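## Task

Find every drive blank that carries a red sticker and press each one fully home until it bottoms out and latches. Do not touch the blanks with other stickers. The rack is loose on the table; it may tilt only a little at most, since a larger tilt fails the job, and it must finish in its original place.

## Robot and tools

Robot: two six-joint arms, left_arm and right_arm, each ending in a two-finger gripper with a wrist camera (cam_left_wrist and cam_right_wrist, both 672x504). Base roots in the scene frame: left_arm at (+0.019, +0.234, 0) m, right_arm at (-0.025, -0.253, 0) m, each turned very slightly about z. The rack stands free on the table; a camera stand is bolted behind the arms.

Frames: the scene frame has its origin at table-top height halfway between the nominal bases, +x pointing out over the table, +y toward the left_arm side, +z up. Reported hand positions (m), orientations (quat_wxyz), velocities and Hand targets use this frame. Command offsets, however, run along each arm's own Hand target axes: the fingers point along the gripper's +z and open and close along its y. end_effector_position is the spot between the finger pads, roughly 1 cm short of the tips.

One row = 14 numbers, each in [-1, 1], always for both arms: left_arm dx, dy, dz, rx, ry, rz, opening, then right_arm dx, dy, dz, rx, ry, rz, opening. The six pose numbers are offsets (not poses) from that arm's Hand target as it stood when the action or move began, along the Hand target's axes; 1.0 equals 0.6 m for dx, dy, dz and 180 degrees for the rotation vector rx, ry, rz. Rows inside one action or one move target list all count from that same start, not from each other; but every new action or call starts from the updated Hand target, so sending an offset twice moves twice. Opening is absolute: +1 fully open (0.094 m), -1 shut. Six zeros re-request the current Hand target. The opening number is always obeyed (0 means half open), so to leave a gripper alone resend its present value from Tool commands.

Tools:
- execute_actions(actions, cameras): actions is a list of actions; each action is up to 15 rows, one per 1/30 s step, and a short action repeats its last row to fill 15 steps. Images only come with an empty list or when cameras names them (["all"], a list of names, or [] for none).
- move(target, speed, blend, opening_speed, grip_force, blocking, cameras): target is one row or up to 15 rows, all offsets from the same starting Hand targets. Straight-line paths, ending together, at least 0.5 s, cut off at 10 s; no obstacle avoidance. speed in m/s, 0.002 to 2.9, default 0.25 (turns up to twice that in rad/s), one value or one per target. blend in m rounds corners of a list (0 stops at each). opening_speed is units per second on the -1..1 scale, minimum 0.2. grip_force is newtons per pad, 10 to 50, one value or one per arm, and persists. blocking=false returns after about 0.5 s while motion continues. The result adds a move: line (done, off_target, moving, held, fault) and limits such as paced or held.
- wait(seconds 0 to 10): scene runs with last commands held; a running move continues.
- stop(): brakes a running move, needing some distance.
- zoom_image(camera, region [x0, y0, x1, y1]): pixel box from the latest full image of that camera, at most 504 by 504.
- read_manual(section): only licence texts.
- finished_scene(scene 1 to 3): ends the scene irreversibly; the goal must hold without the robot.

Results give per arm end_effector_position, orientation, Hand target, Tool commands, grip_measured (same scale as opening; empty it reads up to about 2.5 mm wide), Joint positions (last entry is finger opening in m), Joint velocities (may be summarised as within noise), Joint torques (joints 1 to 3 wrap at ±28 N m), motor temperatures, and for action calls some per-step positions. Camera calibration (K, distortion, T_world_to_cam) lets you project scene points into the images.

Behaviour to expect: each step the commanded orientation is limited to 40 degrees from the measured one. Friction and gravity can leave a gripper a few cm off its target in free air without any contact; if it rests short, command the remaining distance as a new offset. An arm blocked by something keeps pushing until you send its target back behind the gripper. Fast motion makes the gripper lag and overshoot. Near an arm's own base, paths can flip the shoulder; route around it.

Avoid: gripper-to-gripper or camera contact (the clearance check does not catch it); fast approaches, since contact force rises with speed and with how far the target lies past the contact point; shoving the rack so it slides or tilts (push blanks along their insertion direction with modest speed and small overshoot, or steady the rack with the other arm); letting anything fall off the table; long pushes against an unreachable target, which heat motors (MOTOR HOT at 75 °C, arm folds and idles at 90 °C, collapses at 100 °C); straining the wrist camera cables.

Each tool is called after "Request:" by a JSON object that holds its "op" and its "data".

## Session

Request:
{"op": "execute_actions", "data": {"actions": []}}

Scene clock: 0.00 s.
left_arm: end_effector_position=(+0.3048, +0.1757, +0.2572) grip_measured=+1.000 end_effector_quat_wxyz=(+0.560, -0.090, +0.820, +0.077) | right_arm: end_effector_position=(+0.2530, -0.1770, +0.1853) grip_measured=+1.000 end_effector_quat_wxyz=(+0.433, -0.016, +0.892, -0.130)
Joint positions: left_arm=[-0.703 0.87 0.789 -0.494 -0.847 -0.426 0.094] | right_arm=[0.746 1.033 0.802 -0.679 0.724 0.395 0.094]
Joint velocities: within noise
Joint torques (N m): no reading
Motor temperatures (°C): left_arm=[28 28 32 34 26 27 30] | right_arm=[26 33 30 31 26 25 27]
Heat: left arm: 34 °C; right arm: 33 °C.
Hand target: left_arm +0.3048, +0.1779, +0.2648; +0.569, -0.101, +0.813, +0.074 | right_arm +0.2546, -0.1785, +0.1920; +0.442, -0.007, +0.887, -0.130
Tool commands: left_gripper/opening=+1.0 right_gripper/opening=+1.0
camera_calibration:
cam_left_wrist: T_world_to_cam=[[0.233535, -0.972327, -0.00644059, 0.102206], [-0.709292, -0.165821, -0.685134, 0.457929], [0.665106, 0.164571, -0.728389, 0.0439916], [0, 0, 0, 1]] pos_world=[0.271678, 0.168072, 0.346444]
cam_right_wrist: T_world_to_cam=[[-0.0757894, -0.968623, 0.236695, -0.194568], [-0.892993, -0.0396804, -0.448318, 0.34111], [0.443643, -0.245345, -0.861967, 0.0939367], [0, 0, 0, 1]] pos_world=[0.248188, -0.151881, 0.279949]

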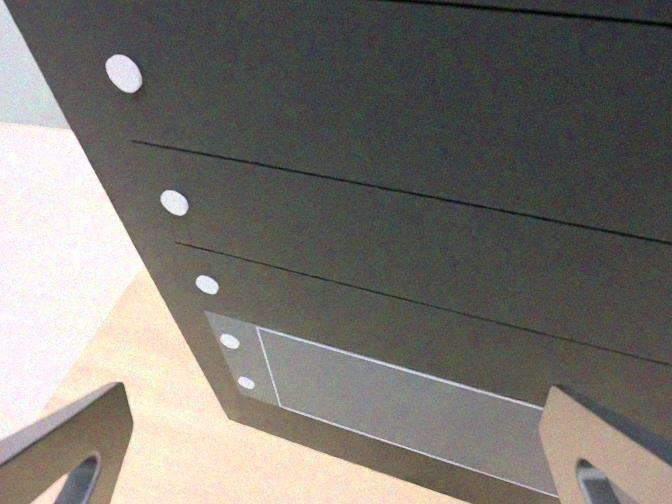

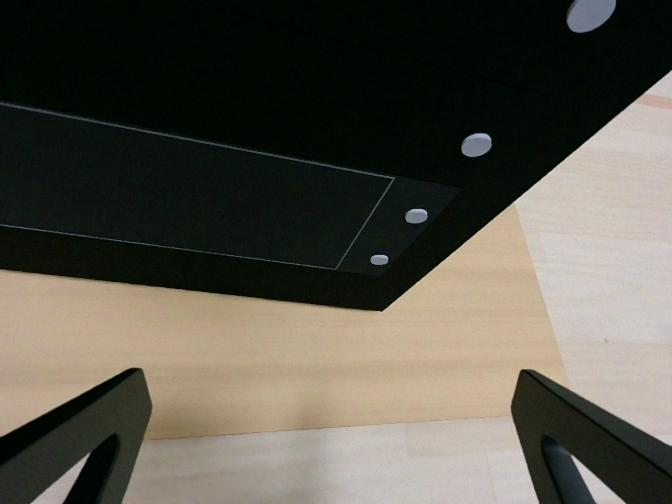

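Request:
{"op": "move", "data": {"target": [-0.133,0.042,-0.22,0,-0.22,0,1,-0.21,-0.087,-0.257,0,-0.3,0,1], "cameras": ["all"]}}

Scene clock: 10.70 s.
left_arm: end_effector_position=(+0.2089, +0.1748, +0.3840) grip_measured=+1.000 end_effector_quat_wxyz=(+0.805, -0.012, +0.589, +0.074) | right_arm: end_effector_position=(+0.2038, -0.1810, +0.3935) grip_measured=+1.000 end_effector_quat_wxyz=(+0.789, -0.066, +0.599, -0.120)
Joint positions: left_arm=[-1.358 0.615 0.341 1.497 -1.238 1.275 0.094] | right_arm=[1.002 0.513 0.527 0.464 0.931 -0.654 0.094]
Joint torques (N m): left_arm=[0.44 2.06 4.7 0.77 0.87 0.11] | right_arm=[-0.75 2.24 4.07 1.59 -0.53 -0.08]
Heat: left arm: 35 °C; right arm: 33 °C.
Hand target: left_arm +0.2050, +0.1776, +0.3851; +0.810, -0.069, +0.572, +0.104 | right_arm +0.2045, -0.1781, +0.3917; +0.797, -0.065, +0.590, -0.113
Off the commanded pose: left_arm 0.005 m, 8 deg | right_arm 0.004 m, 2 deg.
joint sent to its limit (left arm) — joint 4 (wrist pitch), upper limit. The joint targets are off in orientation, not in position.
move: off_target (left_arm)
camera_calibration:
cam_left_wrist: T_world_to_cam=[[0.120981, -0.991181, -0.0540752, 0.169583], [-0.1408, 0.0367899, -0.989354, 0.439169], [0.982618, 0.127307, -0.135107, -0.0872575], [0, 0, 0, 1]] pos_world=[0.127059, 0.163039, 0.431875]
cam_right_wrist: T_world_to_cam=[[-0.0979048, -0.963597, 0.248789, -0.250842], [-0.171658, -0.229892, -0.957958, 0.409513], [0.98028, -0.136495, -0.142902, -0.0784611], [0, 0, 0, 1]] pos_world=[0.122651, -0.158276, 0.443491]

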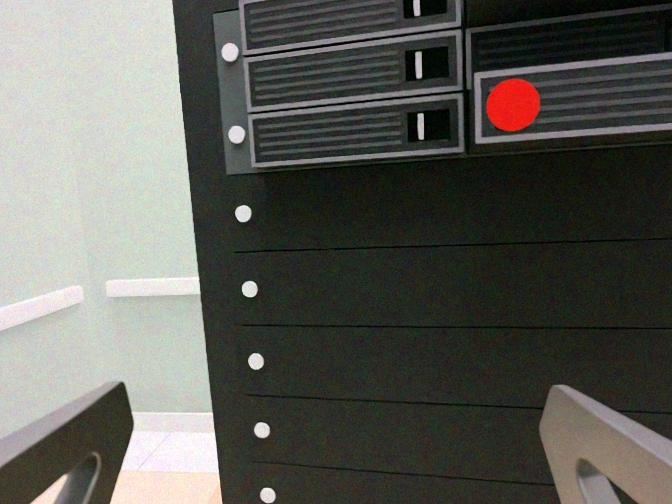

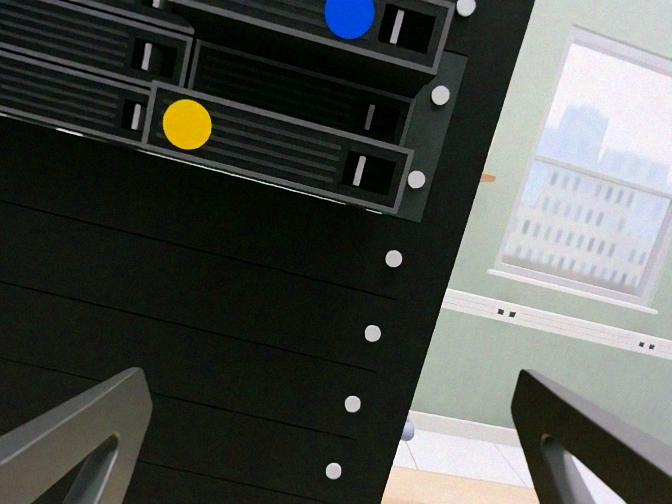

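Request:
{"op": "move", "data": {"target": [-0.204,0.002,0.073,0,0.06,0,1,-0.2,-0.051,0.064,0,0.05,0,1], "cameras": ["all"]}}

Scene clock: 16.53 s.
left_arm: end_effector_position=(+0.2084, +0.1634, +0.5052) grip_measured=+1.000 end_effector_quat_wxyz=(+0.762, -0.003, +0.640, +0.098) | right_arm: end_effector_position=(+0.2068, -0.1733, +0.5133) grip_measured=+1.000 end_effector_quat_wxyz=(+0.747, -0.062, +0.650, -0.126)
Joint positions: left_arm=[-1.454 0.894 0.966 1.497 -1.389 1.691 0.094] | right_arm=[1.089 0.819 1.232 -0.093 1.083 -0.547 0.094]
Joint torques (N m): left_arm=[0.43 0.7 9.2 0.3 0.56 0.08] | right_arm=[-0.38 1.33 7.87 0.74 -0.23 0.11]
Heat: left arm: 35 °C; right arm: 33 °C.
Hand target: left_arm +0.2051, +0.1780, +0.5150; +0.753, -0.079, +0.646, +0.097 | right_arm +0.2046, -0.1779, +0.5214; +0.748, -0.056, +0.650, -0.118
Off the commanded pose: left_arm 0.018 m, 9 deg | right_arm 0.010 m, 1 deg.
joint sent to its limit (left arm) — joint 4 (wrist pitch), upper limit. The joint targets are off in orientation, not in position.
move: off_target (left_arm)
camera_calibration:
cam_left_wrist: T_world_to_cam=[[0.143464, -0.984099, -0.104724, 0.184664], [-0.273952, 0.0621937, -0.95973, 0.568139], [0.950983, 0.166376, -0.260674, -0.0053601], [0, 0, 0, 1]] pos_world=[0.134248, 0.147284, 0.563202]
cam_right_wrist: T_world_to_cam=[[-0.0951395, -0.961902, 0.256307, -0.277126], [-0.301927, -0.217463, -0.928197, 0.540383], [0.948572, -0.165694, -0.269735, 0.0033806], [0, 0, 0, 1]] pos_world=[0.133584, -0.148494, 0.573523]

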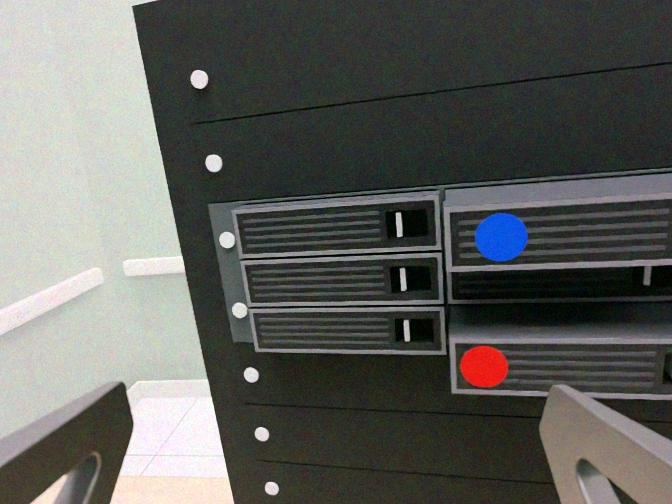

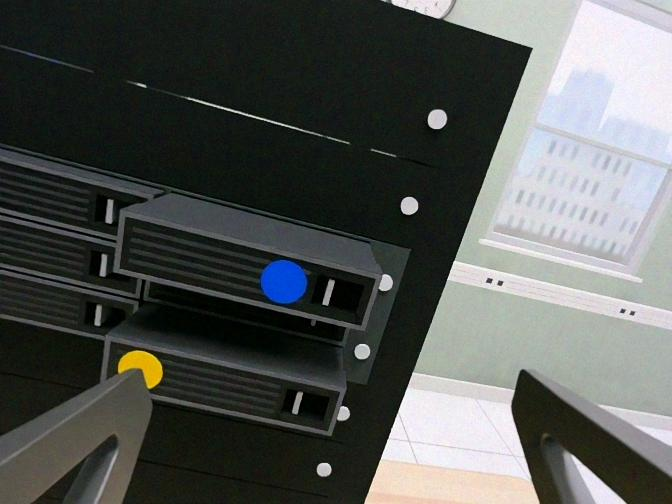

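Request:
{"op": "move", "data": {"target": [-0.007,-0.16,-0.04,0.11,0,0,1,0,0,0,0,0,0,1], "cameras": ["cam_left_wrist"]}}

Scene clock: 25.57 s.
left_arm: end_effector_position=(+0.2050, +0.0709, +0.4966) grip_measured=+1.000 end_effector_quat_wxyz=(+0.748, +0.062, +0.660, +0.011) | right_arm: end_effector_position=(+0.2069, -0.1732, +0.5131) grip_measured=+1.000 end_effector_quat_wxyz=(+0.747, -0.062, +0.650, -0.126)
Joint positions: left_arm=[-1.544 0.942 1.08 0.644 -1.399 0.883 0.094] | right_arm=[1.089 0.819 1.232 -0.094 1.083 -0.545 0.094]
Joint torques (N m): left_arm=[0.58 -2.41 10.17 0.44 0.67 -0.12] | right_arm=[-0.36 1.28 7.8 0.73 -0.23 0.12]
Heat: left arm: 35 °C; right arm: 33 °C.
Hand target: left_arm +0.2053, +0.0791, +0.5150; +0.755, +0.052, +0.653, -0.016 | right_arm +0.2046, -0.1779, +0.5214; +0.748, -0.056, +0.650, -0.118
Off the commanded pose: left_arm 0.020 m, 3 deg | right_arm 0.010 m, 1 deg.
move: off_target (left_arm)
camera_calibration:
cam_left_wrist: T_world_to_cam=[[-0.0745395, -0.993025, -0.0913533, 0.131886], [-0.31405, 0.110323, -0.942975, 0.56118], [0.946476, -0.0415993, -0.320083, 0.0562597], [0, 0, 0, 1]] pos_world=[0.132821, 0.0713956, 0.559235]
Images, in order (width x height): cam_left_wrist 672x504.

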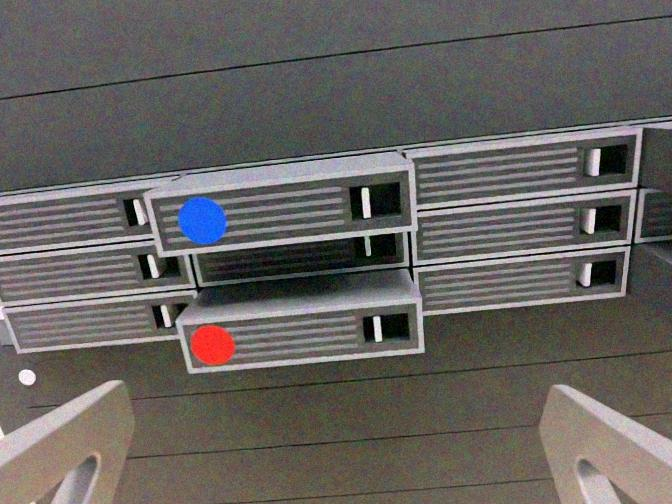

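Request:
{"op": "move", "data": {"target": [0.105,0.012,0.05,-0.0115,-0.0653,-0.016,-1,0,0,0,0,0,0,1], "cameras": ["all"]}}

Scene clock: 39.13 s.
left_arm: end_effector_position=(+0.2471, +0.0833, +0.4568) grip_measured=-0.990 end_effector_quat_wxyz=(+0.810, +0.029, +0.585, -0.010) | right_arm: end_effector_position=(+0.2069, -0.1732, +0.5131) grip_measured=+1.000 end_effector_quat_wxyz=(+0.747, -0.062, +0.650, -0.126)
Joint positions: left_arm=[-1.206 0.853 0.771 0.738 -1.031 0.622 0] | right_arm=[1.089 0.819 1.232 -0.094 1.083 -0.545 0.094]
Joint torques (N m): left_arm=[0.49 -2.36 5.26 1.32 0.51 -0.12] | right_arm=[-0.42 1.37 7.86 0.72 -0.21 0.12]
Heat: left arm: 35 °C; right arm: 33 °C.
Hand target: left_arm +0.2448, +0.0860, +0.4574; +0.818, +0.020, +0.574, -0.028 | right_arm +0.2046, -0.1779, +0.5214; +0.748, -0.056, +0.650, -0.118
Off the commanded pose: left_arm 0.004 m, 3 deg | right_arm 0.010 m, 1 deg.
move: off_target (left_arm)
camera_calibration:
cam_left_wrist: T_world_to_cam=[[-0.062416, -0.997798, -0.0224497, 0.109723], [-0.126815, 0.03024, -0.991465, 0.518105], [0.989961, -0.0590363, -0.128423, -0.0926156], [0, 0, 0, 1]] pos_world=[0.164238, 0.0883467, 0.504253]
cam_right_wrist: T_world_to_cam=[[-0.0947053, -0.961979, 0.256179, -0.276964], [-0.302509, -0.217357, -0.928032, 0.540249], [0.94843, -0.165386, -0.270423, 0.00370766], [0, 0, 0, 1]] pos_world=[0.133684, -0.148394, 0.573323]

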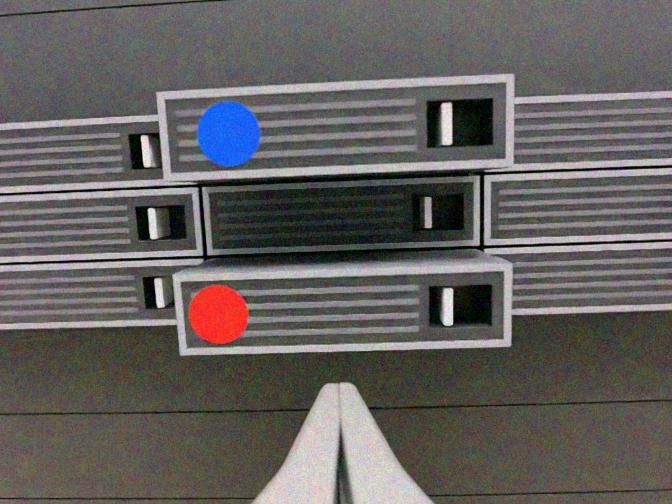

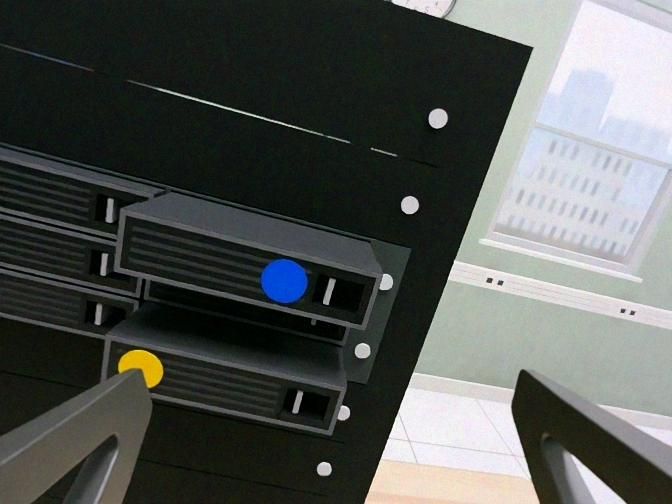

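Request:
{"op": "move", "data": {"target": [0.036,0,0.12,0,0,0,-1,0,0,0,0,0,0,1], "speed": 0.05, "cameras": ["cam_left_wrist"]}}

Scene clock: 45.77 s.
left_arm: end_effector_position=(+0.3193, +0.0825, +0.4461) grip_measured=-0.990 end_effector_quat_wxyz=(+0.815, +0.021, +0.579, -0.015) | right_arm: end_effector_position=(+0.2069, -0.1732, +0.5131) grip_measured=+1.000 end_effector_quat_wxyz=(+0.747, -0.062, +0.650, -0.126)
Joint positions: left_arm=[-0.85 1.002 0.82 0.636 -0.725 0.332 0] | right_arm=[1.089 0.819 1.232 -0.094 1.083 -0.545 0.094]
Joint torques (N m): left_arm=[0.27 -2.3 12 0.92 0.33 -0.12] | right_arm=[-0.32 1.28 7.76 0.74 -0.23 0.15]
Heat: left arm: 35 °C; right arm: 34 °C.
Hand target: left_arm +0.3197, +0.0808, +0.4615; +0.818, +0.020, +0.574, -0.028 | right_arm +0.2046, -0.1779, +0.5214; +0.748, -0.056, +0.650, -0.118
Off the commanded pose: left_arm 0.016 m, 2 deg | right_arm 0.010 m, 1 deg.
move: off_target (left_arm)
camera_calibration:
cam_left_wrist: T_world_to_cam=[[-0.062007, -0.998068, -0.00385298, 0.104686], [-0.111486, 0.0107624, -0.993708, 0.514398], [0.99183, -0.0611873, -0.111938, -0.173423], [0, 0, 0, 1]] pos_world=[0.235846, 0.0883362, 0.492152]
Images, in order (width x height): cam_left_wrist 672x504.

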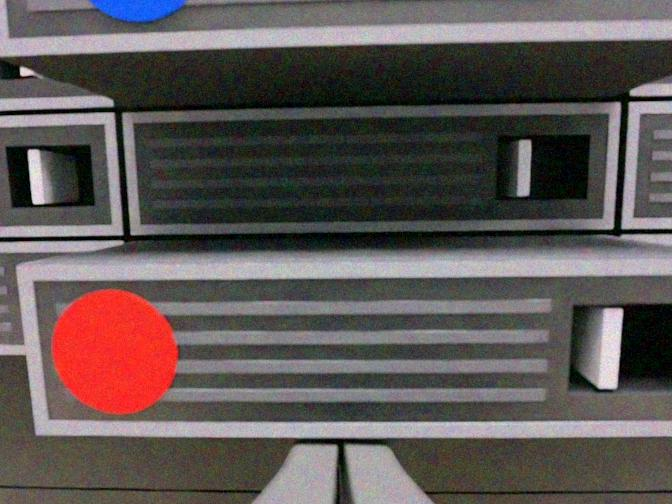

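Request:
{"op": "move", "data": {"target": [[0.033,0,-0.012,0,0,0,-1,0,0,0,0,0,0,1],[-0.0113,0,-0.12,0,0,0,-1,0,0,0,0,0,0,1],[-0.057,0,-0.104,0,0,0,-1,0,0,0,0,0,0,1]], "speed": 0.08, "cameras": ["cam_left_wrist"]}}

Scene clock: 53.80 s.
left_arm: end_effector_position=(+0.2505, +0.0860, +0.4608) grip_measured=-0.990 end_effector_quat_wxyz=(+0.817, +0.021, +0.575, -0.023) | right_arm: end_effector_position=(+0.2069, -0.1732, +0.5131) grip_measured=+1.000 end_effector_quat_wxyz=(+0.747, -0.062, +0.650, -0.126)
Joint positions: left_arm=[-1.168 0.849 0.769 0.738 -0.985 0.579 0] | right_arm=[1.089 0.819 1.232 -0.094 1.083 -0.545 0.094]
Joint torques (N m): left_arm=[-0.24 -0.25 10.97 0.69 0.26 0.08] | right_arm=[-0.31 1.22 7.82 0.76 -0.21 0.11]
Motor temperatures (°C): left_arm=[28 28 37 35 27 27 30] | right_arm=[26 32 34 32 26 25 27]
Heat: left arm: 37 °C; right arm: 34 °C.
Hand target: left_arm +0.2495, +0.0857, +0.4724; +0.818, +0.020, +0.574, -0.028 | right_arm +0.2046, -0.1779, +0.5214; +0.748, -0.056, +0.650, -0.118
Off the commanded pose: left_arm 0.012 m, 1 deg | right_arm 0.010 m, 1 deg.
move: off_target (left_arm)
camera_calibration:
cam_left_wrist: T_world_to_cam=[[-0.0744598, -0.997205, 0.00618902, 0.102434], [-0.103161, 0.0015296, -0.994664, 0.520402], [0.991874, -0.0747009, -0.102986, -0.106212], [0, 0, 0, 1]] pos_world=[0.166661, 0.0934172, 0.506052]
Images, in order (width x height): cam_left_wrist 672x504.

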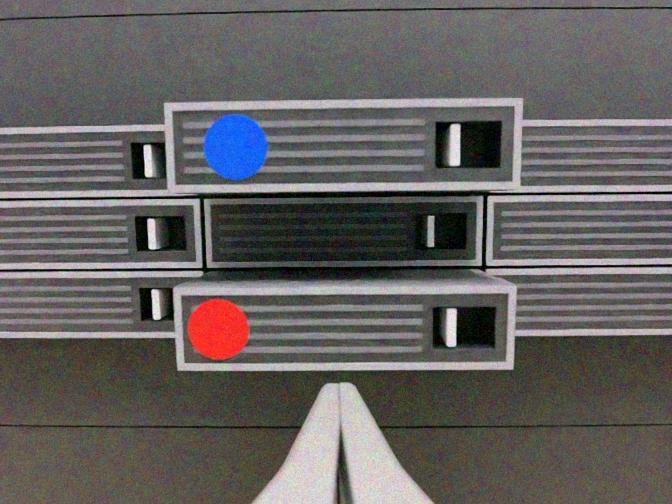

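Request:
{"op": "move", "data": {"target": [0.0125,0.004,0.059,0,0,0,-1,0,0,0,0,0,0,1], "speed": 0.08, "cameras": ["cam_left_wrist"]}}

Scene clock: 58.60 s.
left_arm: end_effector_position=(+0.2863, +0.0856, +0.4618) grip_measured=-0.990 end_effector_quat_wxyz=(+0.814, +0.022, +0.580, -0.015) | right_arm: end_effector_position=(+0.2069, -0.1732, +0.5131) grip_measured=+1.000 end_effector_quat_wxyz=(+0.747, -0.062, +0.650, -0.126)
Joint positions: left_arm=[-0.983 0.915 0.836 0.592 -0.843 0.418 0] | right_arm=[1.089 0.819 1.232 -0.094 1.083 -0.545 0.094]
Joint torques (N m): left_arm=[0.49 -1.65 11.55 0.81 0.4 -0.13] | right_arm=[-0.46 1.26 7.72 0.73 -0.23 0.14]
Heat: left arm: 39 °C; right arm: 34 °C.
Hand target: left_arm +0.2854, +0.0855, +0.4774; +0.818, +0.020, +0.574, -0.028 | right_arm +0.2046, -0.1779, +0.5214; +0.748, -0.056, +0.650, -0.118
Off the commanded pose: left_arm 0.016 m, 2 deg | right_arm 0.010 m, 1 deg.
move: off_target (left_arm)
camera_calibration:
cam_left_wrist: T_world_to_cam=[[-0.061988, -0.998062, -0.00539917, 0.106577], [-0.114087, 0.0124596, -0.993393, 0.526697], [0.991535, -0.0609624, -0.114638, -0.137311], [0, 0, 0, 1]] pos_world=[0.202844, 0.0914371, 0.508051]
Images, in order (width x height): cam_left_wrist 672x504.

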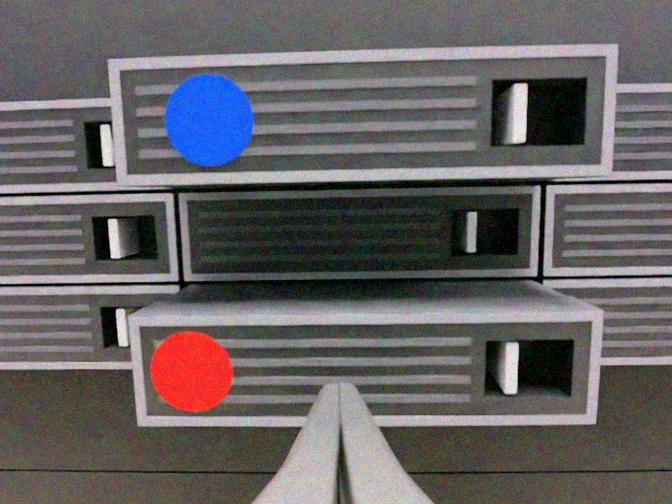

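Request:
{"op": "move", "data": {"target": [-0.0165,0.004,0.0045,0,0,0,-1,0,0,0,0,0,0,1], "speed": 0.08, "cameras": ["cam_left_wrist"]}}

Scene clock: 61.33 s.
left_arm: end_effector_position=(+0.2858, +0.0879, +0.4732) grip_measured=-0.990 end_effector_quat_wxyz=(+0.815, +0.021, +0.579, -0.015) | right_arm: end_effector_position=(+0.2069, -0.1732, +0.5131) grip_measured=+1.000 end_effector_quat_wxyz=(+0.747, -0.062, +0.650, -0.126)
Joint positions: left_arm=[-0.978 0.915 0.881 0.547 -0.838 0.415 0] | right_arm=[1.089 0.819 1.232 -0.094 1.083 -0.545 0.094]
Joint torques (N m): left_arm=[0.46 -1.62 11.41 0.83 0.4 -0.12] | right_arm=[-0.29 1.35 7.8 0.71 -0.24 0.12]
Heat: left arm: 40 °C; right arm: 34 °C.
Hand target: left_arm +0.2847, +0.0880, +0.4877; +0.818, +0.020, +0.574, -0.028 | right_arm +0.2046, -0.1779, +0.5214; +0.748, -0.056, +0.650, -0.118
Off the commanded pose: left_arm 0.015 m, 2 deg | right_arm 0.010 m, 1 deg.
move: off_target (left_arm)
camera_calibration:
cam_left_wrist: T_world_to_cam=[[-0.0617085, -0.998087, -0.00383268, 0.108127], [-0.11238, 0.0107636, -0.993607, 0.53765], [0.991747, -0.0608833, -0.112829, -0.136276], [0, 0, 0, 1]] pos_world=[0.202245, 0.0938365, 0.519251]
Images, in order (width x height): cam_left_wrist 672x504.

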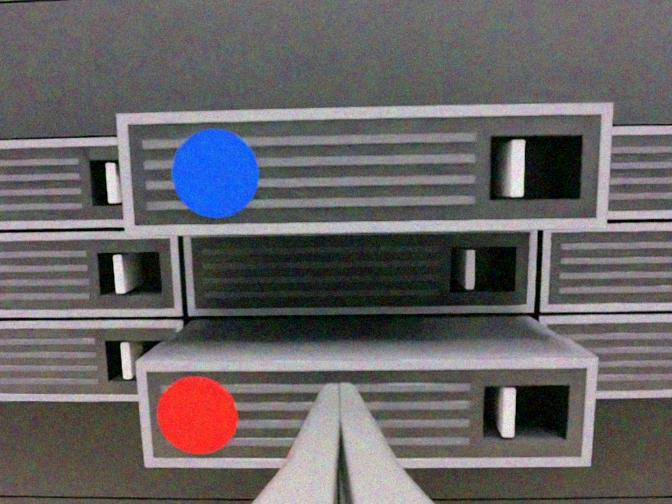

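Request:
{"op": "move", "data": {"target": [0.0255,0,0.0705,0,0,0,-1,0,0,0,0,0,0,1], "speed": 0.04, "cameras": ["cam_left_wrist"]}}

Scene clock: 64.50 s.
left_arm: end_effector_position=(+0.3243, +0.0878, +0.4748) grip_measured=-0.990 end_effector_quat_wxyz=(+0.816, +0.015, +0.577, -0.019) | right_arm: end_effector_position=(+0.2069, -0.1732, +0.5131) grip_measured=+1.000 end_effector_quat_wxyz=(+0.747, -0.062, +0.650, -0.126)
Joint positions: left_arm=[-0.816 1.016 0.939 0.528 -0.698 0.303 0] | right_arm=[1.089 0.819 1.232 -0.094 1.083 -0.545 0.094]
Joint torques (N m): left_arm=[1.74 -1.1 12.25 0.9 0.53 -0.11] | right_arm=[-0.43 1.35 7.86 0.73 -0.23 0.15]
Heat: left arm: 41 °C; right arm: 34 °C.
Hand target: left_arm +0.3296, +0.0849, +0.4877; +0.818, +0.020, +0.574, -0.028 | right_arm +0.2046, -0.1779, +0.5214; +0.748, -0.056, +0.650, -0.118
Off the commanded pose: left_arm 0.014 m, 1 deg | right_arm 0.010 m, 1 deg.
move: off_target (left_arm)
camera_calibration:
cam_left_wrist: T_world_to_cam=[[-0.0608474, -0.998074, 0.0120564, 0.102516], [-0.107881, -0.0054321, -0.994149, 0.543772], [0.9923, -0.061792, -0.107342, -0.17711], [0, 0, 0, 1]] pos_world=[0.240647, 0.0943285, 0.520343]
Images, in order (width x height): cam_left_wrist 672x504.

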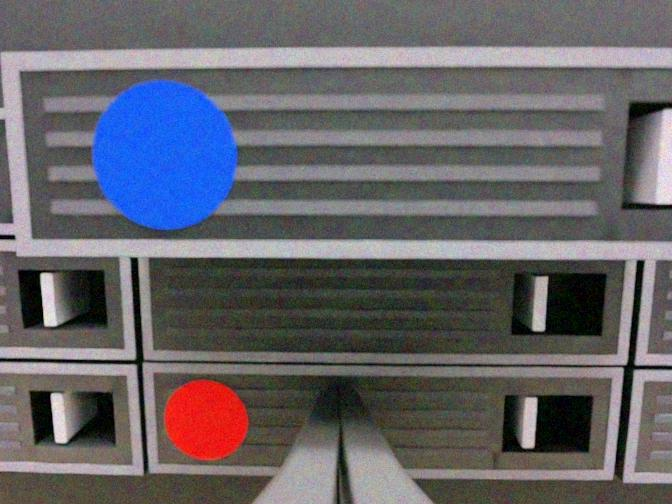

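Request:
{"op": "move", "data": {"target": [0.0057,0,0.0157,0,0,0,-1,0,0,0,0,0,0,1], "speed": 0.03, "cameras": ["cam_left_wrist"]}}

Scene clock: 66.53 s.
left_arm: end_effector_position=(+0.3280, +0.0852, +0.4714) grip_measured=-0.990 end_effector_quat_wxyz=(+0.814, +0.020, +0.580, -0.023) | right_arm: end_effector_position=(+0.2069, -0.1732, +0.5131) grip_measured=+1.000 end_effector_quat_wxyz=(+0.747, -0.062, +0.650, -0.126)
Joint positions: left_arm=[-0.805 1.024 0.939 0.517 -0.678 0.288 0] | right_arm=[1.089 0.819 1.232 -0.094 1.083 -0.545 0.094]
Joint torques (N m): left_arm=[3.07 0.69 13.37 1.04 0.63 -0.1] | right_arm=[-0.24 1.22 7.71 0.74 -0.23 0.12]
Heat: left arm: 40 °C; right arm: 34 °C.
Hand target: left_arm +0.3396, +0.0842, +0.4877; +0.818, +0.020, +0.574, -0.028 | right_arm +0.2046, -0.1779, +0.5214; +0.748, -0.056, +0.650, -0.118
Off the commanded pose: left_arm 0.020 m, 1 deg | right_arm 0.010 m, 1 deg.
move: off_target (left_arm)
camera_calibration:
cam_left_wrist: T_world_to_cam=[[-0.0727772, -0.997317, 0.00794599, 0.105969], [-0.115522, 0.000515976, -0.993305, 0.542399], [0.990635, -0.0732079, -0.11525, -0.17603], [0, 0, 0, 1]] pos_world=[0.244753, 0.0925184, 0.517639]
Images, in order (width x height): cam_left_wrist 672x504.

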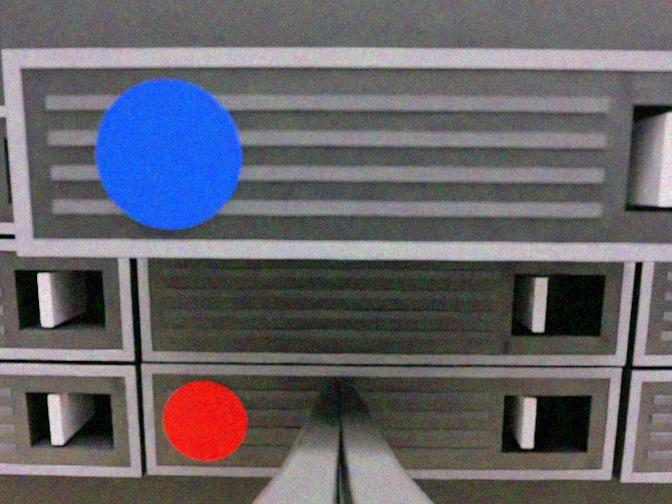

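Request:
{"op": "move", "data": {"target": [0.0057,0,0.0157,0,0,0,-1,0,0,0,0,0,0,1], "speed": 0.03, "cameras": ["cam_left_wrist"]}}

Request:
{"op": "move", "data": {"target": [-0.043,0,-0.118,0,0,0,-1,0,0,0,0,0,0,1], "speed": 0.12, "cameras": ["all"]}}

Scene clock: 69.77 s.
left_arm: end_effector_position=(+0.3287, +0.0851, +0.4716) grip_measured=-0.990 end_effector_quat_wxyz=(+0.814, +0.018, +0.580, -0.030) | right_arm: end_effector_position=(+0.2069, -0.1732, +0.5131) grip_measured=+1.000 end_effector_quat_wxyz=(+0.747, -0.062, +0.650, -0.126)
Joint positions: left_arm=[-0.799 1.024 0.939 0.515 -0.668 0.272 0] | right_arm=[1.089 0.819 1.232 -0.094 1.083 -0.545 0.094]
Joint torques (N m): left_arm=[4.68 3.25 14.3 1.11 0.78 -0.11] | right_arm=[-0.29 1.29 7.79 0.72 -0.22 0.11]
Heat: left arm: 41 °C; right arm: 34 °C.
Hand target: left_arm +0.3496, +0.0835, +0.4877; +0.818, +0.020, +0.574, -0.028 | right_arm +0.2046, -0.1779, +0.5214; +0.748, -0.056, +0.650, -0.118
Off the commanded pose: left_arm 0.026 m, 1 deg | right_arm 0.010 m, 1 deg.
move: off_target (left_arm)
camera_calibration:
cam_left_wrist: T_world_to_cam=[[-0.0813899, -0.996519, 0.0180644, 0.103903], [-0.11439, -0.00866516, -0.993398, 0.543203], [0.990096, -0.082919, -0.113286, -0.176616], [0, 0, 0, 1]] pos_world=[0.24546, 0.0936035, 0.517731]
Images, in order (width x height): cam_left_wrist 672x504.

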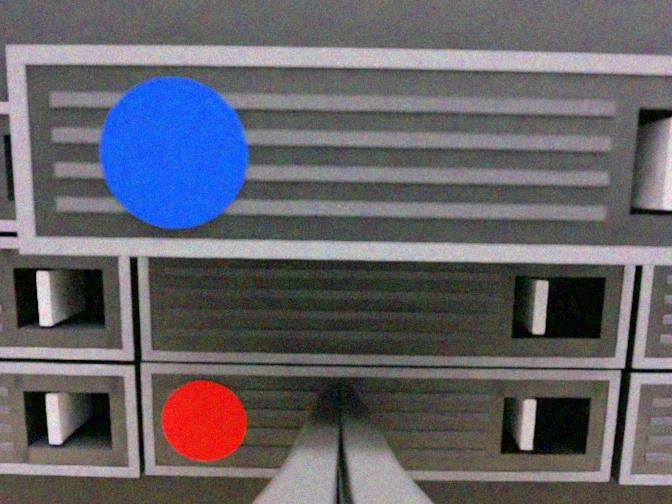

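Scene clock: 71.43 s.
left_arm: end_effector_position=(+0.2754, +0.0905, +0.4929) grip_measured=-0.990 end_effector_quat_wxyz=(+0.818, +0.015, +0.574, -0.030) | right_arm: end_effector_position=(+0.2069, -0.1732, +0.5131) grip_measured=+1.000 end_effector_quat_wxyz=(+0.747, -0.062, +0.650, -0.126)
Joint positions: left_arm=[-1.013 0.902 0.939 0.511 -0.858 0.421 0] | right_arm=[1.089 0.819 1.232 -0.094 1.083 -0.545 0.094]
Joint torques (N m): left_arm=[-0.43 -2 5.71 1.25 0.2 0.09] | right_arm=[-0.43 1.24 7.86 0.74 -0.23 0.11]
Heat: left arm: 40 °C; right arm: 34 °C.
Hand target: left_arm +0.2744, +0.0887, +0.4878; +0.818, +0.020, +0.574, -0.028 | right_arm +0.2046, -0.1779, +0.5214; +0.748, -0.056, +0.650, -0.118
Off the commanded pose: left_arm 0.006 m, 1 deg | right_arm 0.010 m, 1 deg.
move: done
camera_calibration:
cam_left_wrist: T_world_to_cam=[[-0.0783815, -0.99663, 0.024187, 0.100768], [-0.101073, -0.0161922, -0.994747, 0.555971], [0.991787, -0.0804145, -0.0994632, -0.128428], [0, 0, 0, 1]] pos_world=[0.191465, 0.099103, 0.53784]
cam_right_wrist: T_world_to_cam=[[-0.0947053, -0.961979, 0.256179, -0.276964], [-0.302509, -0.217357, -0.928032, 0.540249], [0.94843, -0.165386, -0.270423, 0.00370766], [0, 0, 0, 1]] pos_world=[0.133684, -0.148394, 0.573323]

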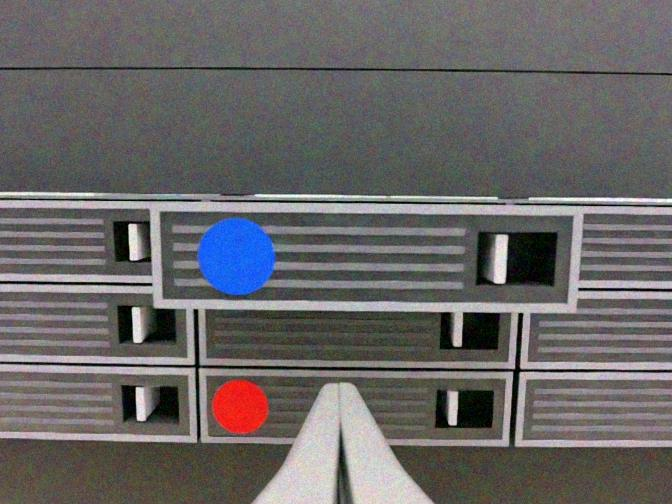

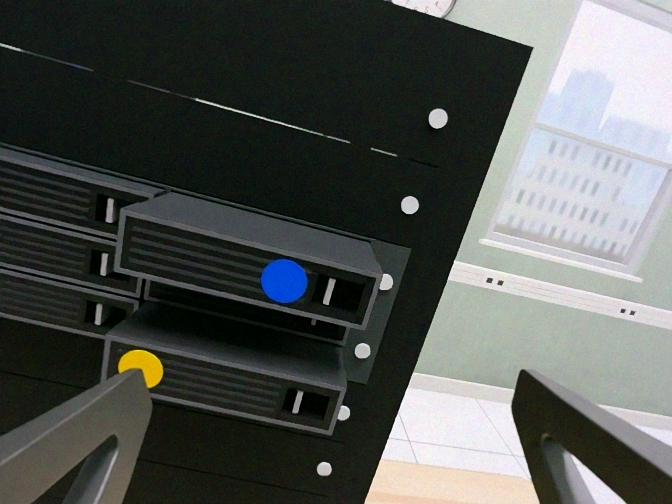

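Request:
{"op": "finished_scene", "data": {"scene": 2}}

The scene is finished: the task was done.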